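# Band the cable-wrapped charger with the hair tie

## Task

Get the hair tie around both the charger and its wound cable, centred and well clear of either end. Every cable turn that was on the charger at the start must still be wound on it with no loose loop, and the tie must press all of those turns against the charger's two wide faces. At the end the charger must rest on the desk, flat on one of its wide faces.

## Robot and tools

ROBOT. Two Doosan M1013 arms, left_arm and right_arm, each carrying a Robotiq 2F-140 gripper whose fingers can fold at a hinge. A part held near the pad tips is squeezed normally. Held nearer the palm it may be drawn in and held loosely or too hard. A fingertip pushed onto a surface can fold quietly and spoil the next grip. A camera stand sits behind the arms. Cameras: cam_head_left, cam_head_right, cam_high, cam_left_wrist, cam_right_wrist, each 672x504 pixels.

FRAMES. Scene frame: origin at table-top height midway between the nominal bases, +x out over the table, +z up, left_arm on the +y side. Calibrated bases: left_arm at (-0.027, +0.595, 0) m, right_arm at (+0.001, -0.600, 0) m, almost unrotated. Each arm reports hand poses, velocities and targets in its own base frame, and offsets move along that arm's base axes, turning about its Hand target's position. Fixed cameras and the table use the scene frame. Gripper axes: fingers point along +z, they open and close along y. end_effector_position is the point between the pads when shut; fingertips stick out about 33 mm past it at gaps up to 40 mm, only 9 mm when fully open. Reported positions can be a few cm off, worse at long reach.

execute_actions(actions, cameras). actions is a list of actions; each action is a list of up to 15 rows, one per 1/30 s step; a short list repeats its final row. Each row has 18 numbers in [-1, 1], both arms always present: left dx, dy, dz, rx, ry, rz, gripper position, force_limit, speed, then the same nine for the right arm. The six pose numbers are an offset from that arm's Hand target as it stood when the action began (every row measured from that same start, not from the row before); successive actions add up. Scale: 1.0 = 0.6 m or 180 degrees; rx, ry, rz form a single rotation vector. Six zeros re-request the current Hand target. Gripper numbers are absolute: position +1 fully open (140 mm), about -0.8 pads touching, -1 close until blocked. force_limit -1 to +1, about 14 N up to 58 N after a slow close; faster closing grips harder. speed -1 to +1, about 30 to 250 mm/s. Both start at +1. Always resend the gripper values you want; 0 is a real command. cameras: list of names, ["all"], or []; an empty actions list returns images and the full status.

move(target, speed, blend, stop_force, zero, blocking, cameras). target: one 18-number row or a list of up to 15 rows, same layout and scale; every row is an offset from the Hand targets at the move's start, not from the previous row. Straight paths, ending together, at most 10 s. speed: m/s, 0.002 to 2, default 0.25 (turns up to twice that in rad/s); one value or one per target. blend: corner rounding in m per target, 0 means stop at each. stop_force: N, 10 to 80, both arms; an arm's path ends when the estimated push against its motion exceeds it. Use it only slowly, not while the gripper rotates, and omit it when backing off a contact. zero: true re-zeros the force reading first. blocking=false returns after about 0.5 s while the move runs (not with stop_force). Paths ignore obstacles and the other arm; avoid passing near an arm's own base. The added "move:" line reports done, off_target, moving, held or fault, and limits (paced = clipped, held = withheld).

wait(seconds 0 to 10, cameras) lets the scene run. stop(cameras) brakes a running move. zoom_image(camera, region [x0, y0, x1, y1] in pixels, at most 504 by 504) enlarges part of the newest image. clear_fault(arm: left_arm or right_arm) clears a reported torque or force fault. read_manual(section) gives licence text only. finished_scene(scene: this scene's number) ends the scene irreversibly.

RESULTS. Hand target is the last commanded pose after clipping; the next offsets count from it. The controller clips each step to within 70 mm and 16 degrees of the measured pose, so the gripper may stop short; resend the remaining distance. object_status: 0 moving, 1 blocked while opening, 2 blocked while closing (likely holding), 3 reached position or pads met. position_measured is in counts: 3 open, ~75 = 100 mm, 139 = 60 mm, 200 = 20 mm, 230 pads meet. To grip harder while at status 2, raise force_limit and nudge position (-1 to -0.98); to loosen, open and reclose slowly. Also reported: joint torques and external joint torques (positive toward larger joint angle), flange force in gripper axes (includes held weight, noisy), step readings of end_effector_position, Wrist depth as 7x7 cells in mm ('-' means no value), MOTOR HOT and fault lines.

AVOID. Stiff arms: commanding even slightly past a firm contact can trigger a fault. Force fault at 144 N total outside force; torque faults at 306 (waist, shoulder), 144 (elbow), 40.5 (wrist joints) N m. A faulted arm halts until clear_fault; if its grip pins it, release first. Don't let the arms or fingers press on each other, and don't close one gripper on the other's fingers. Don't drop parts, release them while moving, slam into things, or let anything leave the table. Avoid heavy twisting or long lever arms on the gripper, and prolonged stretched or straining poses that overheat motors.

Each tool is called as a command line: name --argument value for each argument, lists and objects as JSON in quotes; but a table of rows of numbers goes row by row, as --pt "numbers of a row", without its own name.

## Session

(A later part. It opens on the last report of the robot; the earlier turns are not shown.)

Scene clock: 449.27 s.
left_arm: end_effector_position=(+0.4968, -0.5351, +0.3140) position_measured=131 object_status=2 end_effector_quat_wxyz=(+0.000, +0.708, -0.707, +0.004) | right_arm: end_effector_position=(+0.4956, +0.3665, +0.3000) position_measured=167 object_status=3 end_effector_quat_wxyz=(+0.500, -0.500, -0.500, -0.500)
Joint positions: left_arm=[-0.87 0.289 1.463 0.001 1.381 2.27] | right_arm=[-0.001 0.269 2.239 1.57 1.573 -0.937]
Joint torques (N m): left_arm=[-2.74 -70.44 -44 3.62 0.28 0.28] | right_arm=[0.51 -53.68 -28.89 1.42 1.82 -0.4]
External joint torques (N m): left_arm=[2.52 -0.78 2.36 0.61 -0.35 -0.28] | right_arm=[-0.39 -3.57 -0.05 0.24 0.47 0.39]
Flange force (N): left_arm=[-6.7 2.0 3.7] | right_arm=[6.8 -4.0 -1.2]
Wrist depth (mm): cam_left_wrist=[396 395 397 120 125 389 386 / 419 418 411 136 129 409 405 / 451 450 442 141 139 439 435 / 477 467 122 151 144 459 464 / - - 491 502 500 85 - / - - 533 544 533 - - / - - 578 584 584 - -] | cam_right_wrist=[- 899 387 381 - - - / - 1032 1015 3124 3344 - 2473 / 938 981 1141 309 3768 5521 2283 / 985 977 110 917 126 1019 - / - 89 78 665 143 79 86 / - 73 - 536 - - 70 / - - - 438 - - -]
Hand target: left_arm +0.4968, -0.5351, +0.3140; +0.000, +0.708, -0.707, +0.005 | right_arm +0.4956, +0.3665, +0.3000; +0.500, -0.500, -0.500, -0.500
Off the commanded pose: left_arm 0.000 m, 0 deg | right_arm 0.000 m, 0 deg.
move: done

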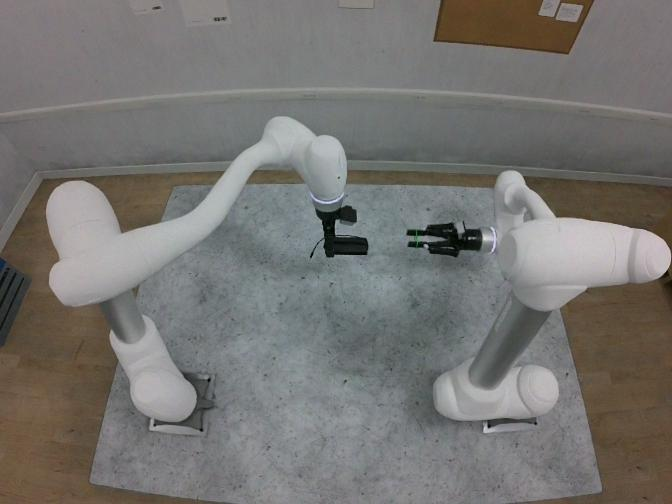

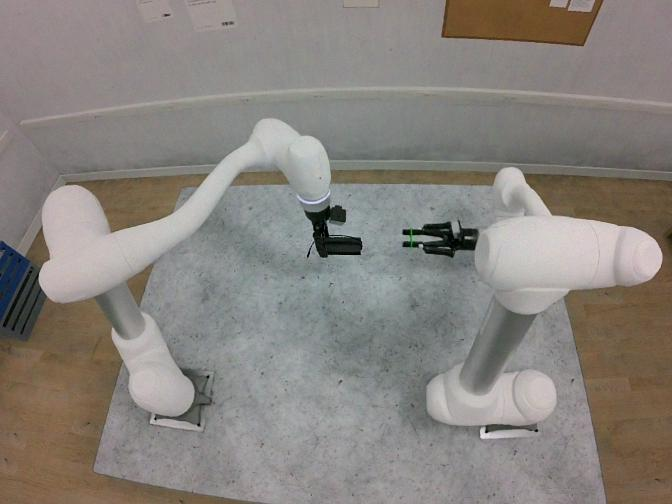

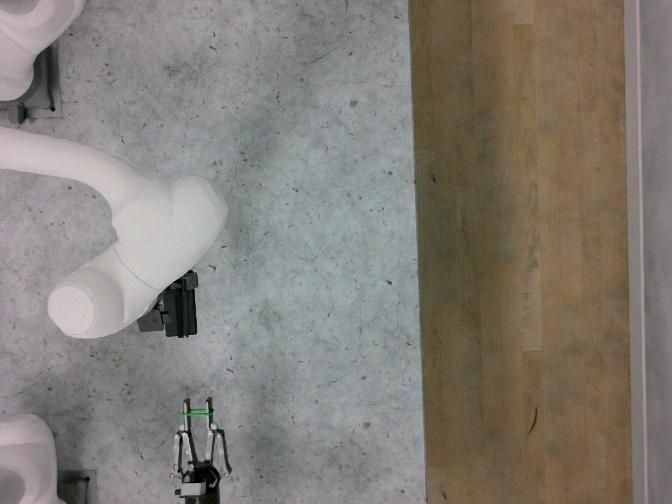

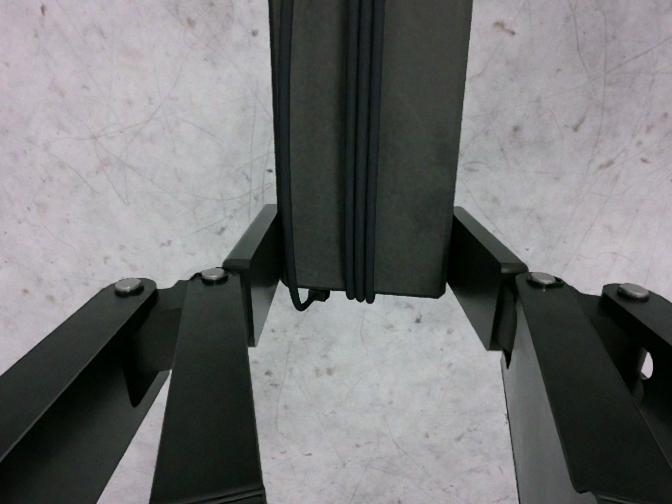

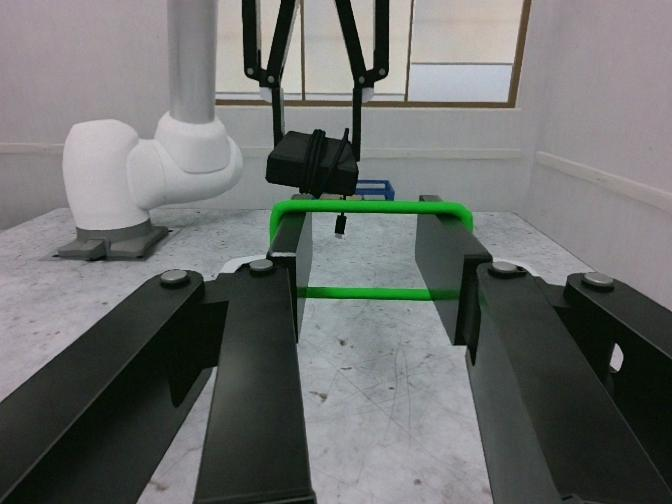

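zoom_image --camera "cam_head_left" --region '[290, 180, 450, 300]'

zoom_image --camera "cam_high" --region '[120, 240, 260, 440]'

zoom_image --camera "cam_left_wrist" --region '[200, 0, 520, 360]'

Scaled by 3.150 from the camera's 672x504 image, which has a finer 960x720 frame.

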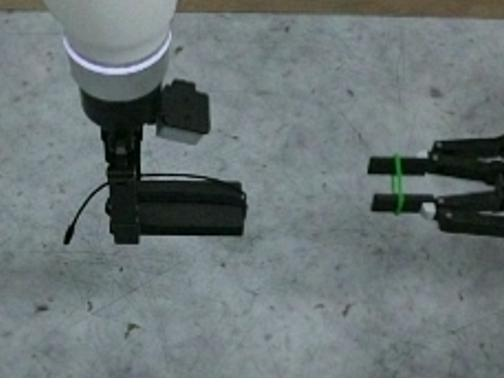

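Scaled by 2.520 from the camera's 672x504 image, which has a finer 960x720 frame.

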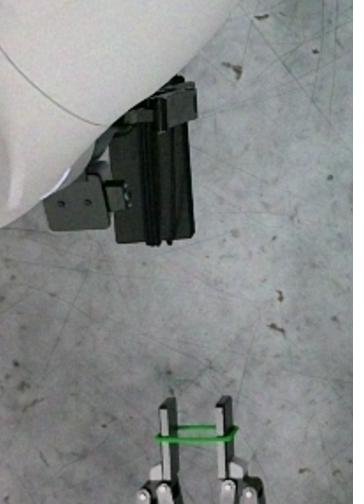

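Scaled by 1.400 from the camera's 672x504 image, which has a finer 960x720 frame.

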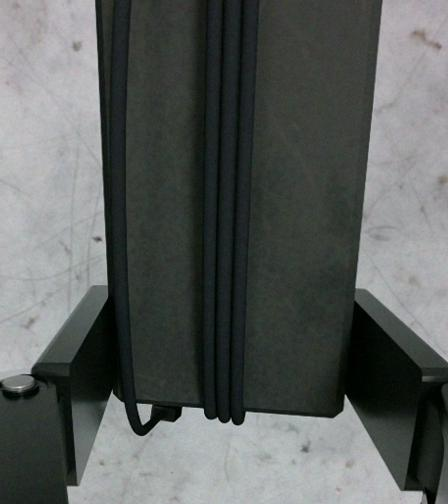

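move --target '[0,0,0,0,0,0,-1,-0.1,-1,-0.0477,0,0,0,0.044,0,0.15,0,-1]' --cameras '["cam_right_wrist","cam_high"]'

zoom_image --camera "cam_high" --region '[120, 240, 260, 440]'

zoom_image --camera "cam_right_wrist" --region '[200, 100, 550, 360]'

Scene clock: 484.30 s.
left_arm: end_effector_position=(+0.4968, -0.5351, +0.3140) position_measured=131 object_status=2 end_effector_quat_wxyz=(+0.000, +0.708, -0.707, +0.005) | right_arm: end_effector_position=(+0.4669, +0.3665, +0.3000) position_measured=110 object_status=0 end_effector_quat_wxyz=(+0.534, -0.533, -0.464, -0.464)
Joint positions: left_arm=[-0.87 0.289 1.463 0.001 1.381 2.27] | right_arm=[-0.001 0.234 2.291 1.57 1.573 -0.816]
Joint torques (N m): left_arm=[-3.22 -70.95 -44.06 3.66 0.29 0.36] | right_arm=[0.41 -49.46 -28.35 1.46 1.84 -0.48]
External joint torques (N m): left_arm=[3.04 -0.16 2.47 0.56 -0.36 -0.36] | right_arm=[-0.36 -3.32 -0.02 0.16 0.46 0.47]
Flange force (N): left_arm=[-6.5 1.1 4.1] | right_arm=[6.3 -4.7 -1.3]
Wrist depth (mm): cam_left_wrist=[395 397 389 126 125 385 385 / 421 418 415 135 129 414 408 / 449 444 442 141 139 437 437 / 474 470 122 149 144 455 462 / - - 493 504 504 84 - / - - 544 532 533 - - / - - 584 582 581 - -] | cam_right_wrist=[- - 886 390 388 - - / - - 1019 404 - - - / 4093 957 1065 308 307 1199 - / 1141 969 148 1015 906 132 827 / - 90 659 688 649 113 84 / - - 569 543 521 - - / - - 457 445 425 - -]
Hand target: left_arm +0.4968, -0.5351, +0.3140; +0.000, +0.708, -0.707, +0.005 | right_arm +0.4669, +0.3665, +0.3000; +0.534, -0.533, -0.464, -0.464
Off the commanded pose: left_arm 0.000 m, 0 deg | right_arm 0.000 m, 0 deg.
move: done
Images, in order (width x height): cam_high 672x504, cam_right_wrist 672x504.

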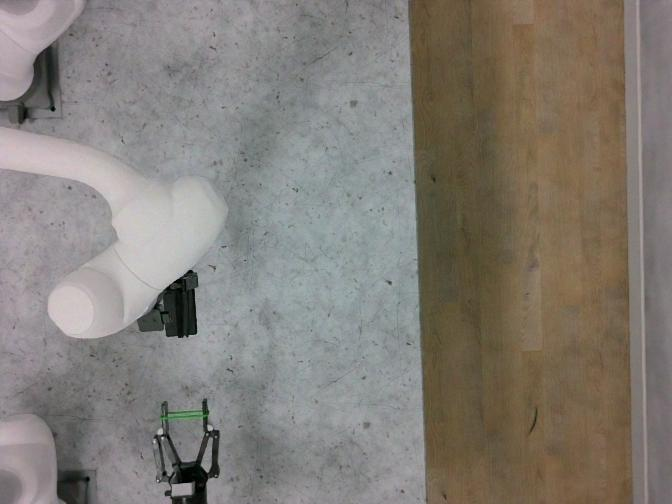

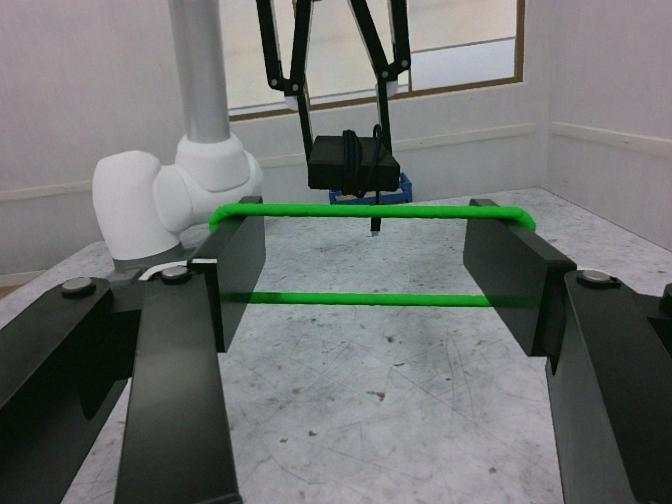

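Scaled by 2.520 from the camera's 672x504 image, which has a finer 960x720 frame.

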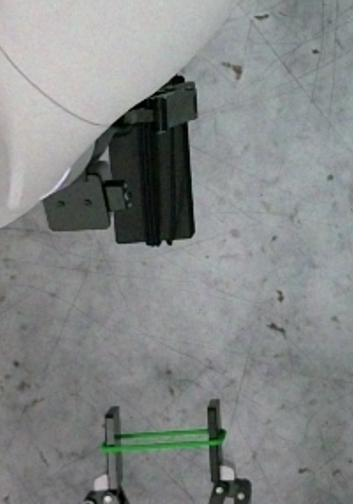

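Scaled by 1.440 from the camera's 672x504 image, which has a finer 960x720 frame.

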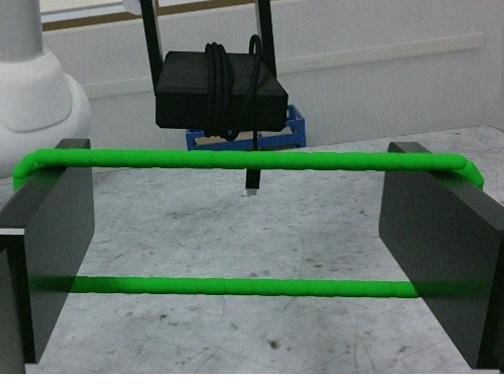

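move --target '[0,0,0,0,0,0,-1,-0.1,-1,0,0.22,-0.025,0.167,0,0,0.15,0,-1]' --cameras '["cam_right_wrist","cam_high","cam_head_left"]' --speed 0.12

zoom_image --camera "cam_head_left" --region '[290, 180, 450, 300]'

zoom_image --camera "cam_right_wrist" --region '[200, 100, 550, 360]'

Scene clock: 505.93 s.
left_arm: end_effector_position=(+0.4968, -0.5351, +0.3140) position_measured=131 object_status=2 end_effector_quat_wxyz=(+0.000, +0.708, -0.707, +0.005) | right_arm: end_effector_position=(+0.4669, +0.4985, +0.2850) position_measured=110 object_status=3 end_effector_quat_wxyz=(+0.654, -0.376, -0.328, -0.569)
Joint positions: left_arm=[-0.87 0.289 1.463 0.001 1.381 2.27] | right_arm=[0.357 0.622 2.248 2.054 1.985 -1.154]
Joint torques (N m): left_arm=[-2.78 -70.84 -44.03 3.63 0.3 0.31] | right_arm=[0.03 -75.25 -16.53 -0.21 1.68 -0.45]
External joint torques (N m): left_arm=[2.84 -0.09 2.68 0.58 -0.37 -0.31] | right_arm=[-0.04 -2.32 0.42 0.26 0.64 0.45]
Flange force (N): left_arm=[-6.7 1.4 4.4] | right_arm=[4.5 -2.2 1.9]
Wrist depth (mm): cam_left_wrist=[397 395 393 126 125 388 386 / 421 417 411 135 130 411 408 / 444 442 444 134 139 435 434 / 477 465 122 150 144 460 464 / - - 490 501 506 84 - / - - 535 535 536 - - / - - 589 582 576 - -] | cam_right_wrist=[- 678 604 320 505 - 2826 / - 836 873 319 306 - - / - - 899 299 304 - - / - - 128 183 181 119 3083 / - 90 128 - 358 113 84 / - - 953 3083 3044 - - / - - 892 839 786 - -]
Hand target: left_arm +0.4968, -0.5351, +0.3140; +0.000, +0.708, -0.707, +0.005 | right_arm +0.4669, +0.4985, +0.2850; +0.654, -0.376, -0.328, -0.569
Off the commanded pose: left_arm 0.000 m, 0 deg | right_arm 0.000 m, 0 deg.
move: done
Images, in order (width x height): cam_head_left 672x504, cam_high 672x504, cam_right_wrist 672x504.

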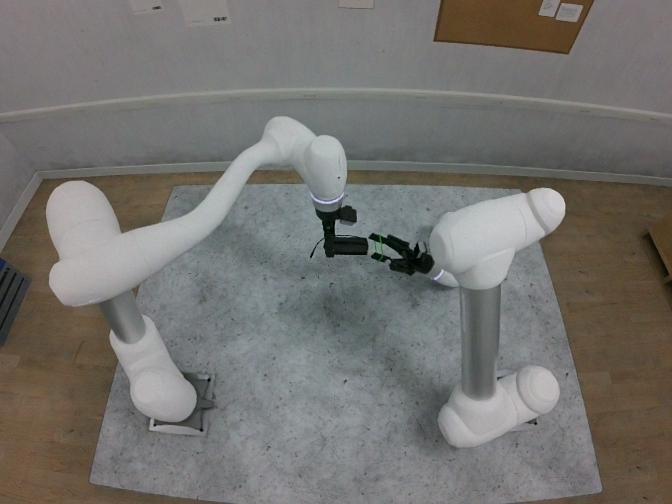

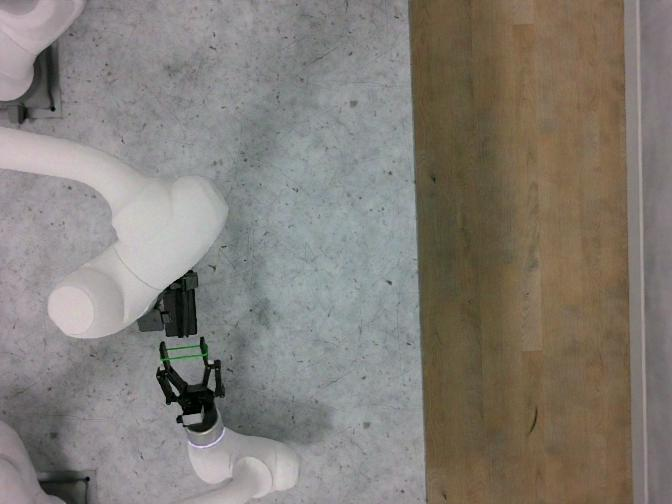

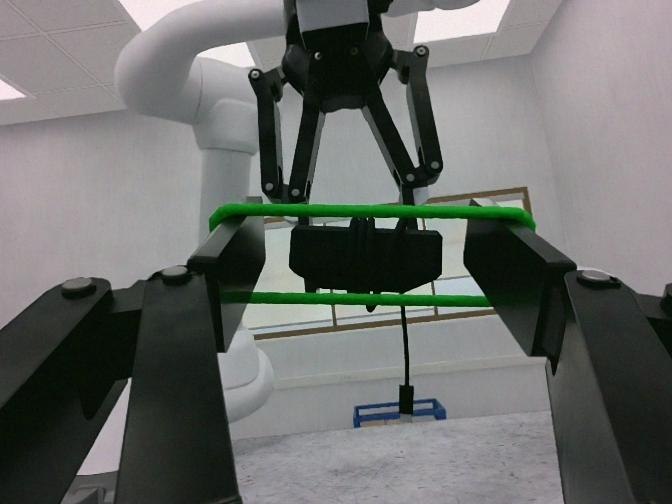

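Scaled by 3.150 from the camera's 672x504 image, which has a finer 960x720 frame.

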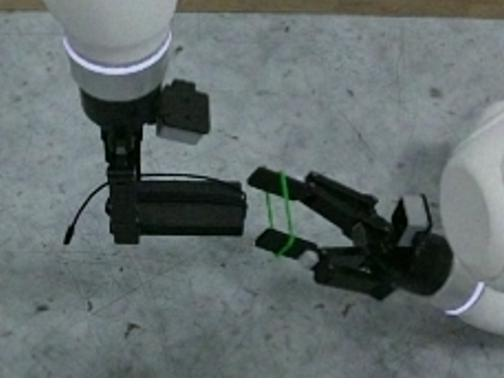

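Scaled by 1.440 from the camera's 672x504 image, which has a finer 960x720 frame.

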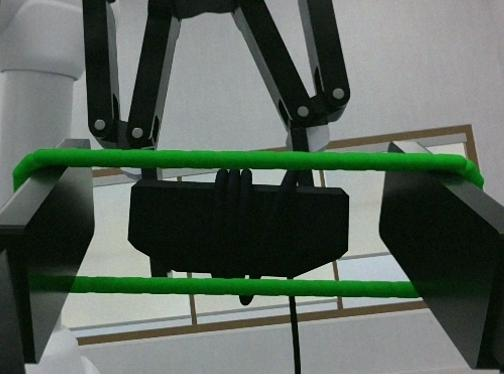

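move --target '[0,0,0,0,0,0,-1,-0.1,-1,0,0,-0.012,0,0,0,0.15,0,-1]' --speed 0.05

move --target '[0,0,0,0,0,0,-1,-0.1,-1,0,0.03,0,0,0,0,0.15,0,-1]' --speed 0.03 --cameras '["cam_right_wrist","cam_high","cam_head_left"]'

zoom_image --camera "cam_head_left" --region '[310, 210, 430, 290]'

zoom_image --camera "cam_right_wrist" --region '[200, 100, 550, 360]'

Scene clock: 513.40 s.
left_arm: end_effector_position=(+0.4968, -0.5351, +0.3140) position_measured=131 object_status=2 end_effector_quat_wxyz=(+0.000, +0.708, -0.707, +0.005) | right_arm: end_effector_position=(+0.4669, +0.4985, +0.2778) position_measured=110 object_status=3 end_effector_quat_wxyz=(+0.654, -0.376, -0.328, -0.569)
Joint positions: left_arm=[-0.87 0.289 1.463 0.001 1.381 2.27] | right_arm=[0.357 0.636 2.247 2.049 1.991 -1.167]
Joint torques (N m): left_arm=[-3.06 -70.81 -44.22 3.62 0.3 0.32] | right_arm=[0.5 -76 -15.87 -0.06 1.89 -0.47]
External joint torques (N m): left_arm=[2.91 -0.3 2.66 0.6 -0.37 -0.32] | right_arm=[-0.44 -2.36 0.28 0.11 0.44 0.46]
Flange force (N): left_arm=[-6.9 1.6 4.3] | right_arm=[5.2 -1.7 1.4]
Wrist depth (mm): cam_left_wrist=[399 396 396 121 125 390 378 / 422 417 414 135 132 408 408 / 446 446 444 141 139 436 432 / 474 466 122 152 144 458 462 / - - 484 501 504 85 - / - - 541 535 529 - - / - - 582 582 576 - -] | cam_right_wrist=[- 676 603 323 538 3652 3391 / - 786 873 320 308 - - / - - 896 307 304 - - / - - 128 185 183 120 - / - 90 128 - - 113 84 / - - - - 1164 - - / - - 848 819 768 - -]
Hand target: left_arm +0.4968, -0.5351, +0.3140; +0.000, +0.708, -0.707, +0.005 | right_arm +0.4669, +0.4985, +0.2778; +0.654, -0.376, -0.328, -0.569
Off the commanded pose: left_arm 0.000 m, 0 deg | right_arm 0.000 m, 0 deg.
move: done

Scene clock: 514.30 s.
left_arm: end_effector_position=(+0.4968, -0.5351, +0.3140) position_measured=131 object_status=2 end_effector_quat_wxyz=(+0.000, +0.708, -0.707, +0.005) | right_arm: end_effector_position=(+0.4669, +0.5165, +0.2778) position_measured=110 object_status=3 end_effector_quat_wxyz=(+0.654, -0.376, -0.328, -0.569)
Joint positions: left_arm=[-0.87 0.289 1.463 0.001 1.381 2.27] | right_arm=[0.389 0.64 2.232 2.083 1.979 -1.161]
Joint torques (N m): left_arm=[-3.06 -70.99 -43.91 3.66 0.31 0.34] | right_arm=[0.86 -75.75 -16.29 0.01 1.89 -0.45]
External joint torques (N m): left_arm=[2.81 0.26 2.66 0.53 -0.37 -0.34] | right_arm=[-0.93 -3.52 0.25 0.02 0.44 0.44]
Flange force (N): left_arm=[-6.2 1.1 4.5] | right_arm=[7.6 -2.2 1.2]
Wrist depth (mm): cam_left_wrist=[396 395 394 127 125 388 384 / 419 418 413 135 129 409 407 / 443 449 439 141 139 436 437 / 477 467 122 151 144 458 463 / - - 491 501 504 84 - / - - 540 528 537 - - / - - 584 581 - - -] | cam_right_wrist=[- 667 582 304 311 - - / - 839 819 295 294 - - / - - 866 170 288 - - / - - 130 167 165 122 - / - 90 128 - - 113 84 / - - 931 3441 2760 - - / - - 863 802 771 - -]
Hand target: left_arm +0.4968, -0.5351, +0.3140; +0.000, +0.708, -0.707, +0.005 | right_arm +0.4669, +0.5165, +0.2778; +0.654, -0.376, -0.328, -0.569
Off the commanded pose: left_arm 0.000 m, 0 deg | right_arm 0.000 m, 0 deg.
move: done
Images, in order (width x height): cam_head_left 672x504, cam_high 672x504, cam_right_wrist 672x504.

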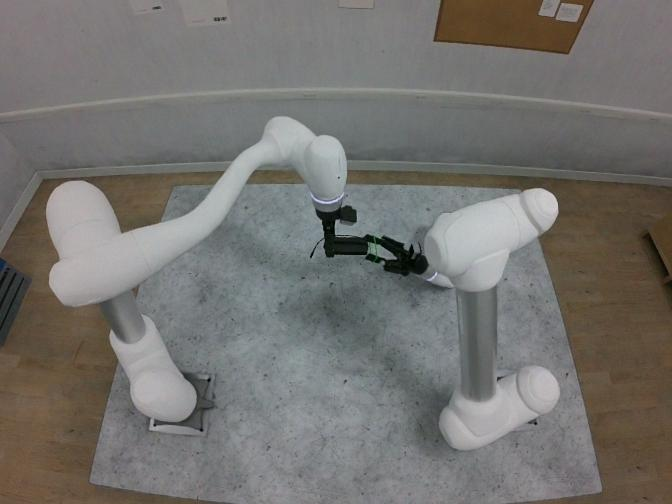

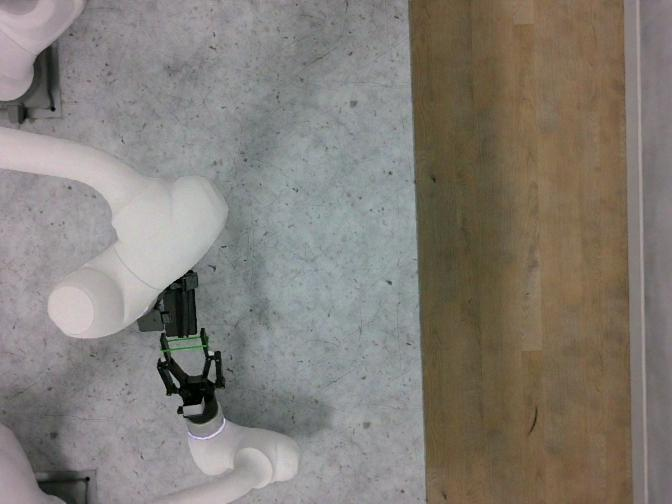

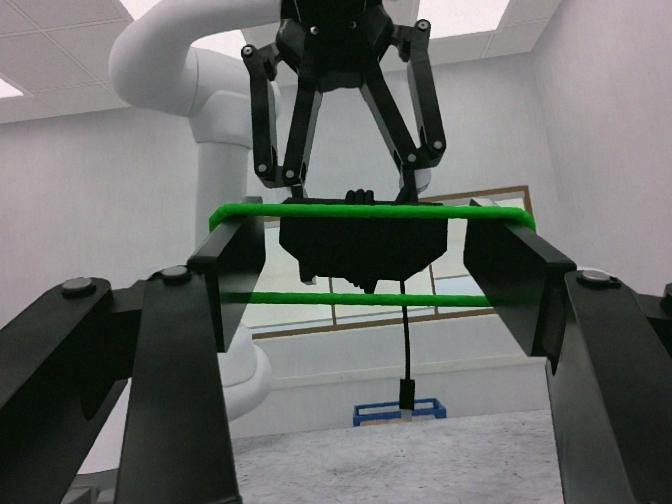

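Scaled by 4.200 from the camera's 672x504 image, which has a finer 960x720 frame.

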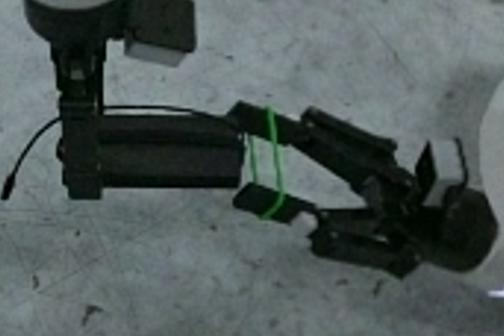

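Scaled by 1.440 from the camera's 672x504 image, which has a finer 960x720 frame.

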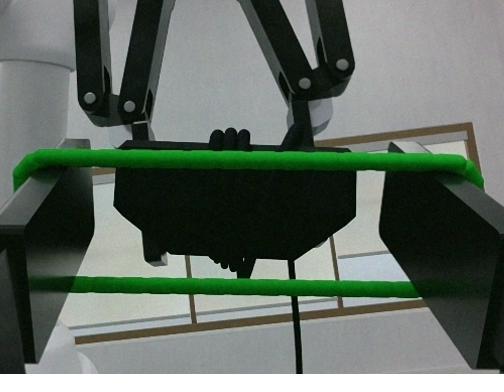

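move --target '[0,0,0,0,0,0,-1,-0.1,-1,0,0.0267,0,0,0,0,0.15,0,-1]' --speed 0.03 --cameras '["cam_right_wrist","cam_high","cam_head_left"]'

zoom_image --camera "cam_head_left" --region '[310, 210, 430, 290]'

zoom_image --camera "cam_right_wrist" --region '[200, 100, 550, 360]'

zoom_image --camera "cam_high" --region '[130, 290, 240, 400]'

Scene clock: 520.00 s.
left_arm: end_effector_position=(+0.4968, -0.5351, +0.3140) position_measured=131 object_status=2 end_effector_quat_wxyz=(+0.000, +0.708, -0.707, +0.005) | right_arm: end_effector_position=(+0.4669, +0.5325, +0.2778) position_measured=110 object_status=3 end_effector_quat_wxyz=(+0.654, -0.376, -0.328, -0.569)
Joint positions: left_arm=[-0.87 0.289 1.463 0.001 1.381 2.27] | right_arm=[0.418 0.644 2.219 2.112 1.967 -1.156]
Joint torques (N m): left_arm=[-3.12 -70.88 -43.96 3.64 0.32 0.31] | right_arm=[0.82 -76.59 -16.66 -0.14 1.89 -0.41]
External joint torques (N m): left_arm=[2.93 -0.12 2.49 0.58 -0.39 -0.31] | right_arm=[-0.88 -3.42 0.18 0.12 0.43 0.41]
Flange force (N): left_arm=[-6.5 1.1 4.2] | right_arm=[7.1 -2.0 1.3]
Wrist depth (mm): cam_left_wrist=[395 399 395 126 125 388 384 / 422 418 411 135 129 410 407 / 444 440 443 142 138 430 435 / 474 465 122 150 144 465 460 / - - 487 506 505 84 - / - - 541 533 535 - - / - - 586 579 579 - -] | cam_right_wrist=[- 667 567 286 291 3297 - / - 791 816 283 277 3957 - / - - 297 150 152 3391 - / 4655 - 130 151 160 122 2729 / - 90 113 - 3083 113 84 / - - - - 3297 - - / - - 879 821 761 - -]
Hand target: left_arm +0.4968, -0.5351, +0.3140; +0.000, +0.708, -0.707, +0.005 | right_arm +0.4669, +0.5325, +0.2778; +0.654, -0.376, -0.328, -0.569
Off the commanded pose: left_arm 0.000 m, 0 deg | right_arm 0.000 m, 0 deg.
move: done
Images, in order (width x height): cam_head_left 672x504, cam_high 672x504, cam_right_wrist 672x504.

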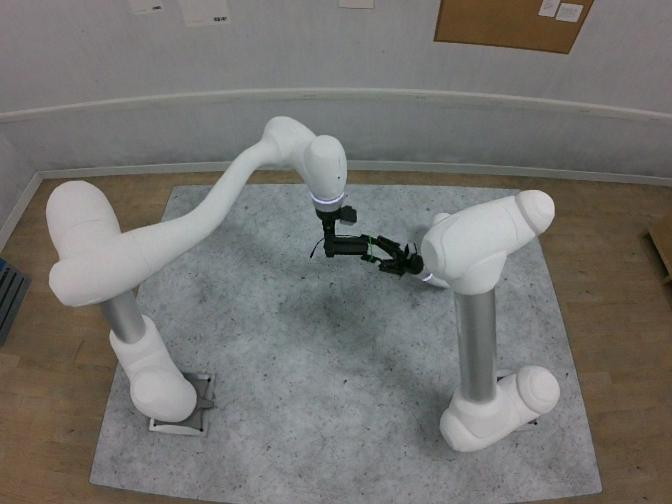

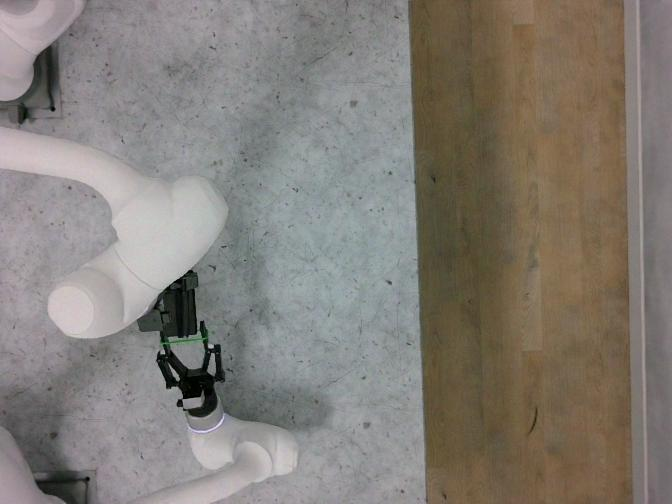

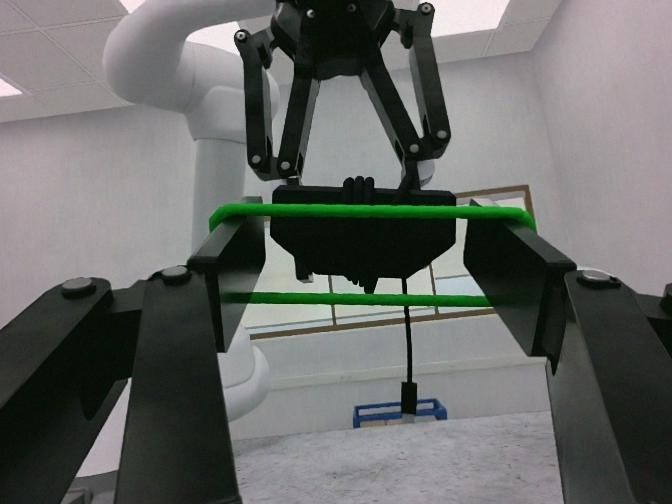

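Scaled by 4.200 from the camera's 672x504 image, which has a finer 960x720 frame.

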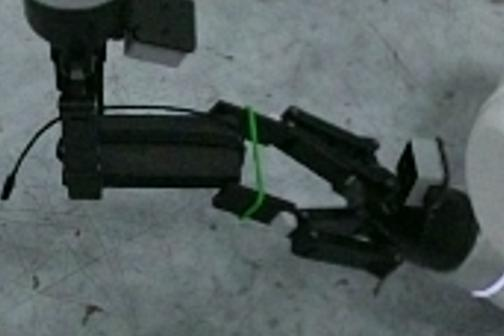

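Scaled by 1.440 from the camera's 672x504 image, which has a finer 960x720 frame.

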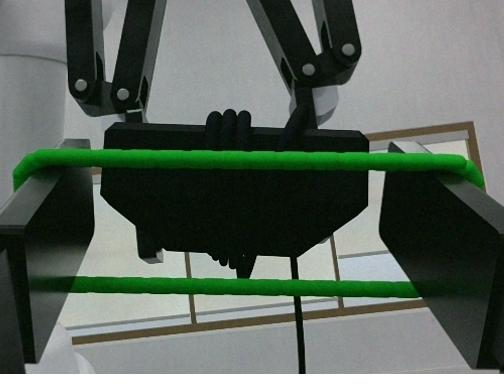

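Scaled by 4.582 from the camera's 672x504 image, which has a finer 960x720 frame.

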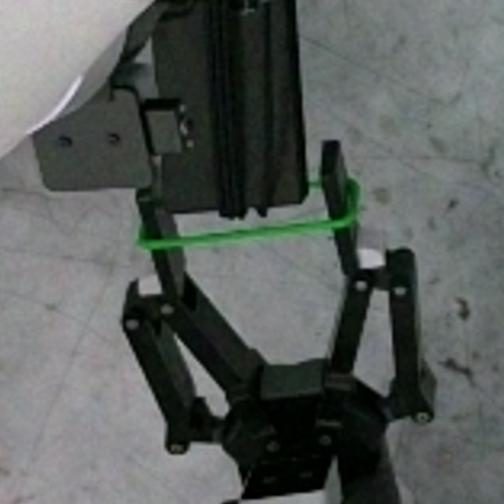

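move --target '[0,0,0,0,0,0,-1,-0.1,-1,0,0.0047,0.03,0,0,0,0.15,0,-1]' --speed 0.03 --cameras '["cam_right_wrist","cam_high"]'

zoom_image --camera "cam_right_wrist" --region '[200, 100, 550, 360]'

zoom_image --camera "cam_high" --region '[130, 290, 240, 400]'

Scene clock: 529.23 s.
left_arm: end_effector_position=(+0.4968, -0.5351, +0.3140) position_measured=131 object_status=2 end_effector_quat_wxyz=(+0.000, +0.708, -0.707, +0.005) | right_arm: end_effector_position=(+0.4669, +0.5353, +0.2957) position_measured=110 object_status=3 end_effector_quat_wxyz=(+0.654, -0.376, -0.328, -0.569)
Joint positions: left_arm=[-0.87 0.289 1.463 0.001 1.381 2.27] | right_arm=[0.422 0.61 2.218 2.128 1.948 -1.125]
Joint torques (N m): left_arm=[-2.6 -69.77 -43.33 3.62 0.3 0.32] | right_arm=[0.69 -76.09 -18.34 -0.16 2.16 -0.33]
External joint torques (N m): left_arm=[2.59 -1.53 1.66 0.62 -0.38 -0.32] | right_arm=[-0.69 -1.87 0.64 0.12 0.13 0.32]
Flange force (N): left_arm=[-6.5 1.8 2.5] | right_arm=[4.4 -1.9 0.2]
Wrist depth (mm): cam_left_wrist=[396 396 393 125 123 388 389 / 422 420 410 133 128 411 408 / 445 444 440 141 139 438 436 / 474 463 122 151 144 459 458 / - - 496 505 505 84 - / - - 538 537 541 - - / - - 584 579 578 - -] | cam_right_wrist=[- 645 552 283 290 - 2473 / - 754 805 275 271 - 2473 / - - 854 267 264 - 2729 / - - 136 145 144 122 - / - 90 113 3829 144 113 84 / - - 946 4396 3957 - - / - - 931 873 805 - -]
Hand target: left_arm +0.4968, -0.5351, +0.3140; +0.000, +0.708, -0.707, +0.005 | right_arm +0.4669, +0.5354, +0.2958; +0.654, -0.376, -0.328, -0.569
Off the commanded pose: left_arm 0.000 m, 0 deg | right_arm 0.000 m, 0 deg.
move: done
Images, in order (width x height): cam_high 672x504, cam_right_wrist 672x504.

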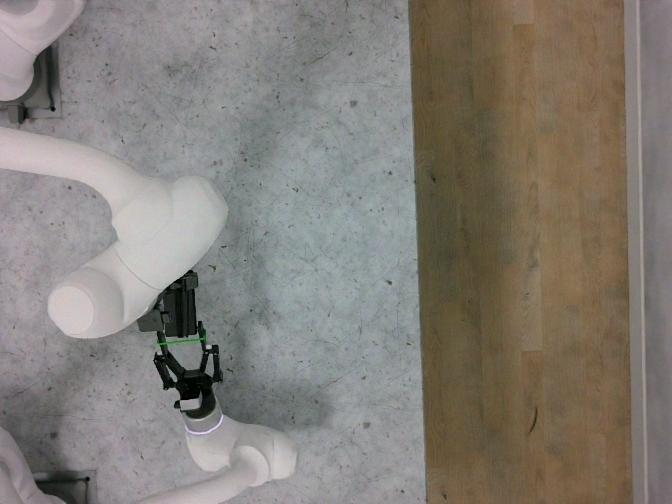

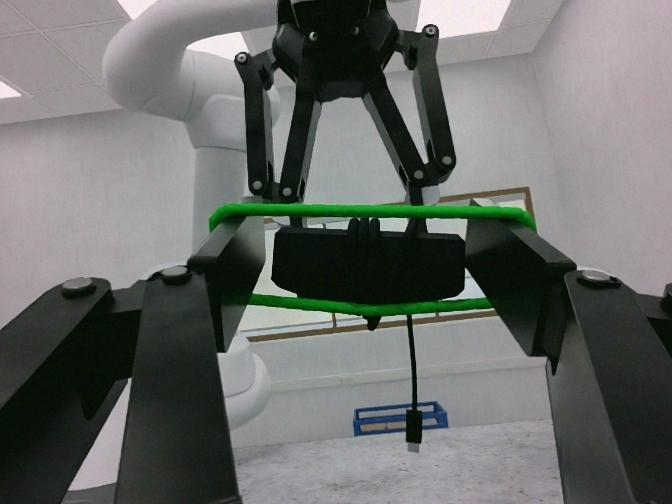

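Scaled by 1.440 from the camera's 672x504 image, which has a finer 960x720 frame.

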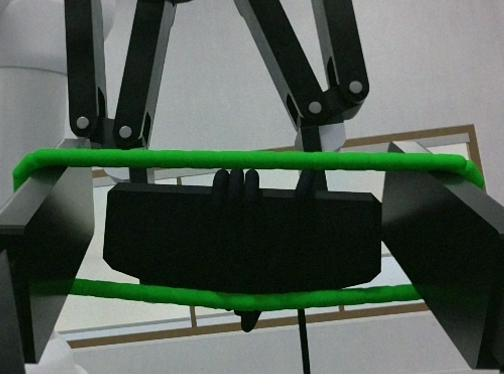

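Scaled by 4.582 from the camera's 672x504 image, which has a finer 960x720 frame.

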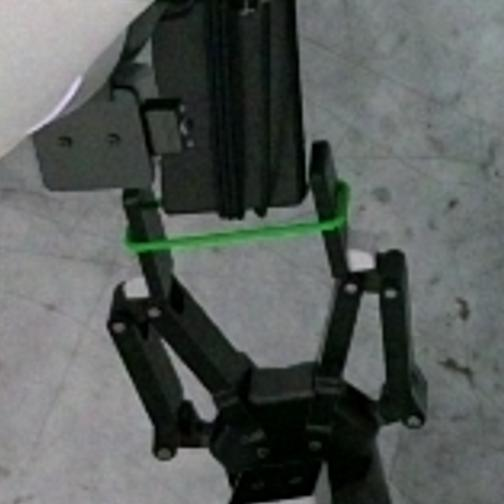

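move --target '[0,0,0,0,0,0,-1,-0.1,-1,0,0,0.0167,-0.056,0,0,0.15,0,-1]' --speed 0.03 --cameras '["cam_right_wrist"]'

move --target '[0,0,0,0,0,0,-1,-0.1,-1,0,0.0367,0,0,0,0,0.15,0,-1]' --speed 0.03 --cameras '["cam_right_wrist","cam_high","cam_head_left"]'

zoom_image --camera "cam_right_wrist" --region '[200, 100, 550, 360]'

zoom_image --camera "cam_high" --region '[130, 290, 240, 400]'

Scene clock: 541.43 s.
left_arm: end_effector_position=(+0.4968, -0.5351, +0.3140) position_measured=131 object_status=2 end_effector_quat_wxyz=(+0.000, +0.708, -0.707, +0.004) | right_arm: end_effector_position=(+0.4669, +0.5354, +0.3058) position_measured=110 object_status=3 end_effector_quat_wxyz=(+0.618, -0.432, -0.376, -0.538)
Joint positions: left_arm=[-0.87 0.289 1.463 0.001 1.381 2.27] | right_arm=[0.379 0.482 2.238 2.053 1.742 -1.036]
Joint torques (N m): left_arm=[-3.49 -69.57 -43.82 3.43 0 0.31] | right_arm=[1.2 -68.71 -22.6 0.07 1.94 -0.52]
External joint torques (N m): left_arm=[3.59 -1.63 2.23 0.8 -0.07 -0.31] | right_arm=[-1.06 -2.65 0.57 0.09 0.49 0.51]
Flange force (N): left_arm=[-8.3 1.6 2.8] | right_arm=[6.0 -2.7 -1.5]
Wrist depth (mm): cam_left_wrist=[397 395 395 125 123 388 388 / 418 418 412 133 128 413 411 / 445 446 444 140 139 436 432 / 474 465 122 152 142 456 462 / - - 494 501 504 84 - / - - 537 540 537 - - / - - - 589 572 - -] | cam_right_wrist=[5935 735 263 256 253 - 3165 / 3391 - 794 267 254 - - / 4479 3957 827 3391 257 - - / 5276 3709 130 146 145 120 - / - 90 113 146 3208 113 84 / - - 1006 924 845 - - / - - 650 625 596 - -]
Hand target: left_arm +0.4968, -0.5351, +0.3140; +0.000, +0.708, -0.707, +0.005 | right_arm +0.4669, +0.5354, +0.3058; +0.618, -0.432, -0.376, -0.538
Off the commanded pose: left_arm 0.000 m, 0 deg | right_arm 0.000 m, 0 deg.
move: done
Images, in order (width x height): cam_right_wrist 672x504.

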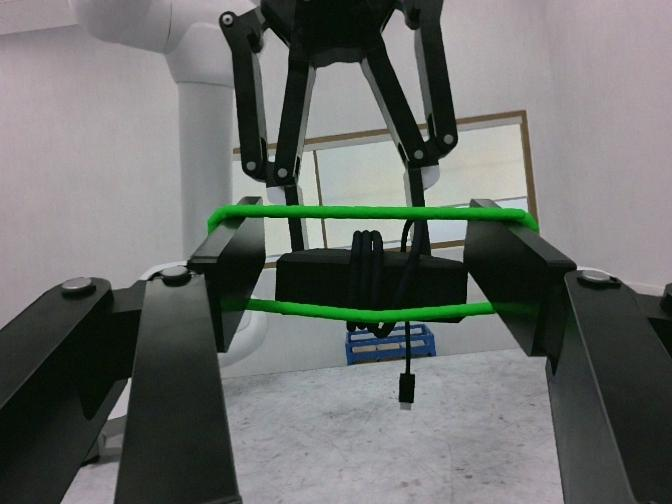

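Scene clock: 542.47 s.
left_arm: end_effector_position=(+0.4968, -0.5351, +0.3140) position_measured=131 object_status=2 end_effector_quat_wxyz=(+0.000, +0.708, -0.707, +0.004) | right_arm: end_effector_position=(+0.4669, +0.5573, +0.3058) position_measured=110 object_status=3 end_effector_quat_wxyz=(+0.618, -0.432, -0.376, -0.538)
Joint positions: left_arm=[-0.87 0.289 1.463 0.001 1.381 2.27] | right_arm=[0.418 0.491 2.219 2.089 1.723 -1.035]
Joint torques (N m): left_arm=[-3.7 -69.38 -43.56 3.33 0 0.33] | right_arm=[1.83 -69.77 -23.5 0.22 2.35 -0.45]
External joint torques (N m): left_arm=[3.66 -1.55 2.15 0.89 -0.07 -0.33] | right_arm=[-2.07 -2.11 1.09 -0.11 0.07 0.44]
Flange force (N): left_arm=[-8.1 1.3 2.7] | right_arm=[5.8 -2.2 -3.7]
Wrist depth (mm): cam_left_wrist=[397 397 133 119 123 390 388 / 418 418 417 133 128 413 411 / 446 443 441 140 138 436 430 / 475 468 122 152 144 458 458 / - - 491 498 495 85 - / - - 537 540 531 - - / - - 590 581 573 - -] | cam_right_wrist=[- 717 248 235 230 - 2609 / - - 237 - 233 - 2398 / - 3441 241 3344 229 - - / - 112 118 122 123 117 - / - 90 124 124 123 113 84 / - - 973 913 851 - - / - - 652 621 594 - -]
Hand target: left_arm +0.4968, -0.5351, +0.3140; +0.000, +0.708, -0.707, +0.005 | right_arm +0.4669, +0.5574, +0.3058; +0.618, -0.432, -0.376, -0.538
Off the commanded pose: left_arm 0.000 m, 0 deg | right_arm 0.000 m, 0 deg.
move: done
Images, in order (width x height): cam_head_left 672x504, cam_high 672x504, cam_right_wrist 672x504.

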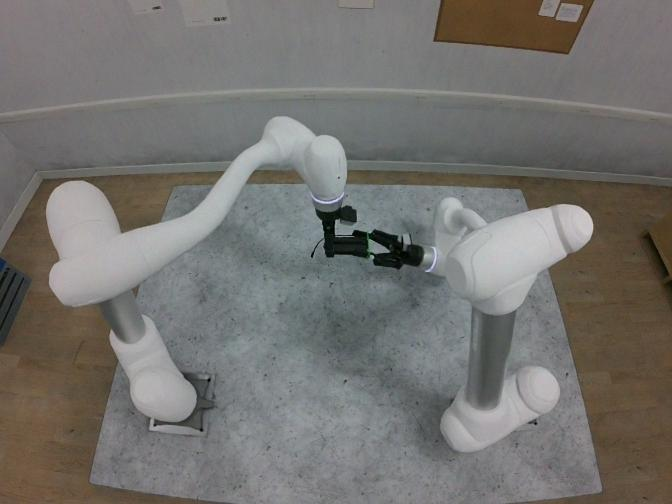

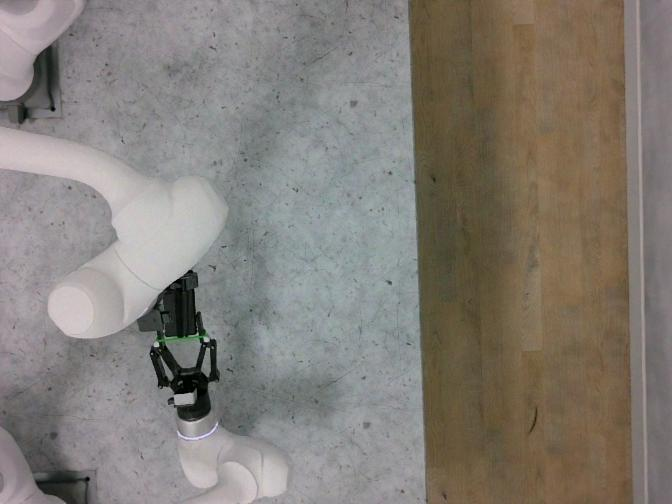

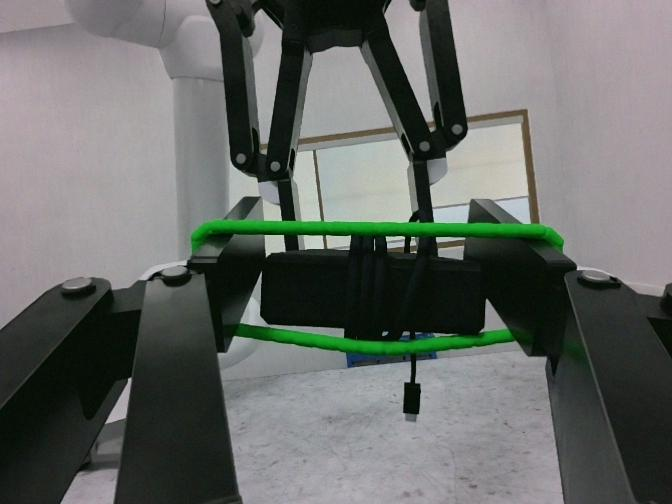

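Scaled by 1.440 from the camera's 672x504 image, which has a finer 960x720 frame.

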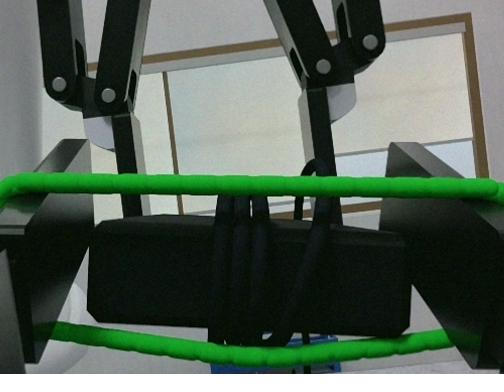

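Scaled by 4.582 from the camera's 672x504 image, which has a finer 960x720 frame.

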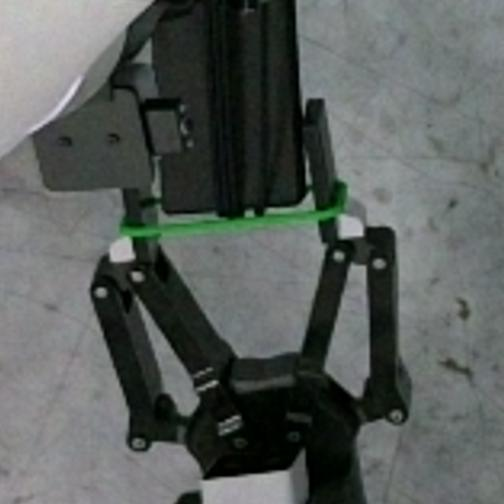

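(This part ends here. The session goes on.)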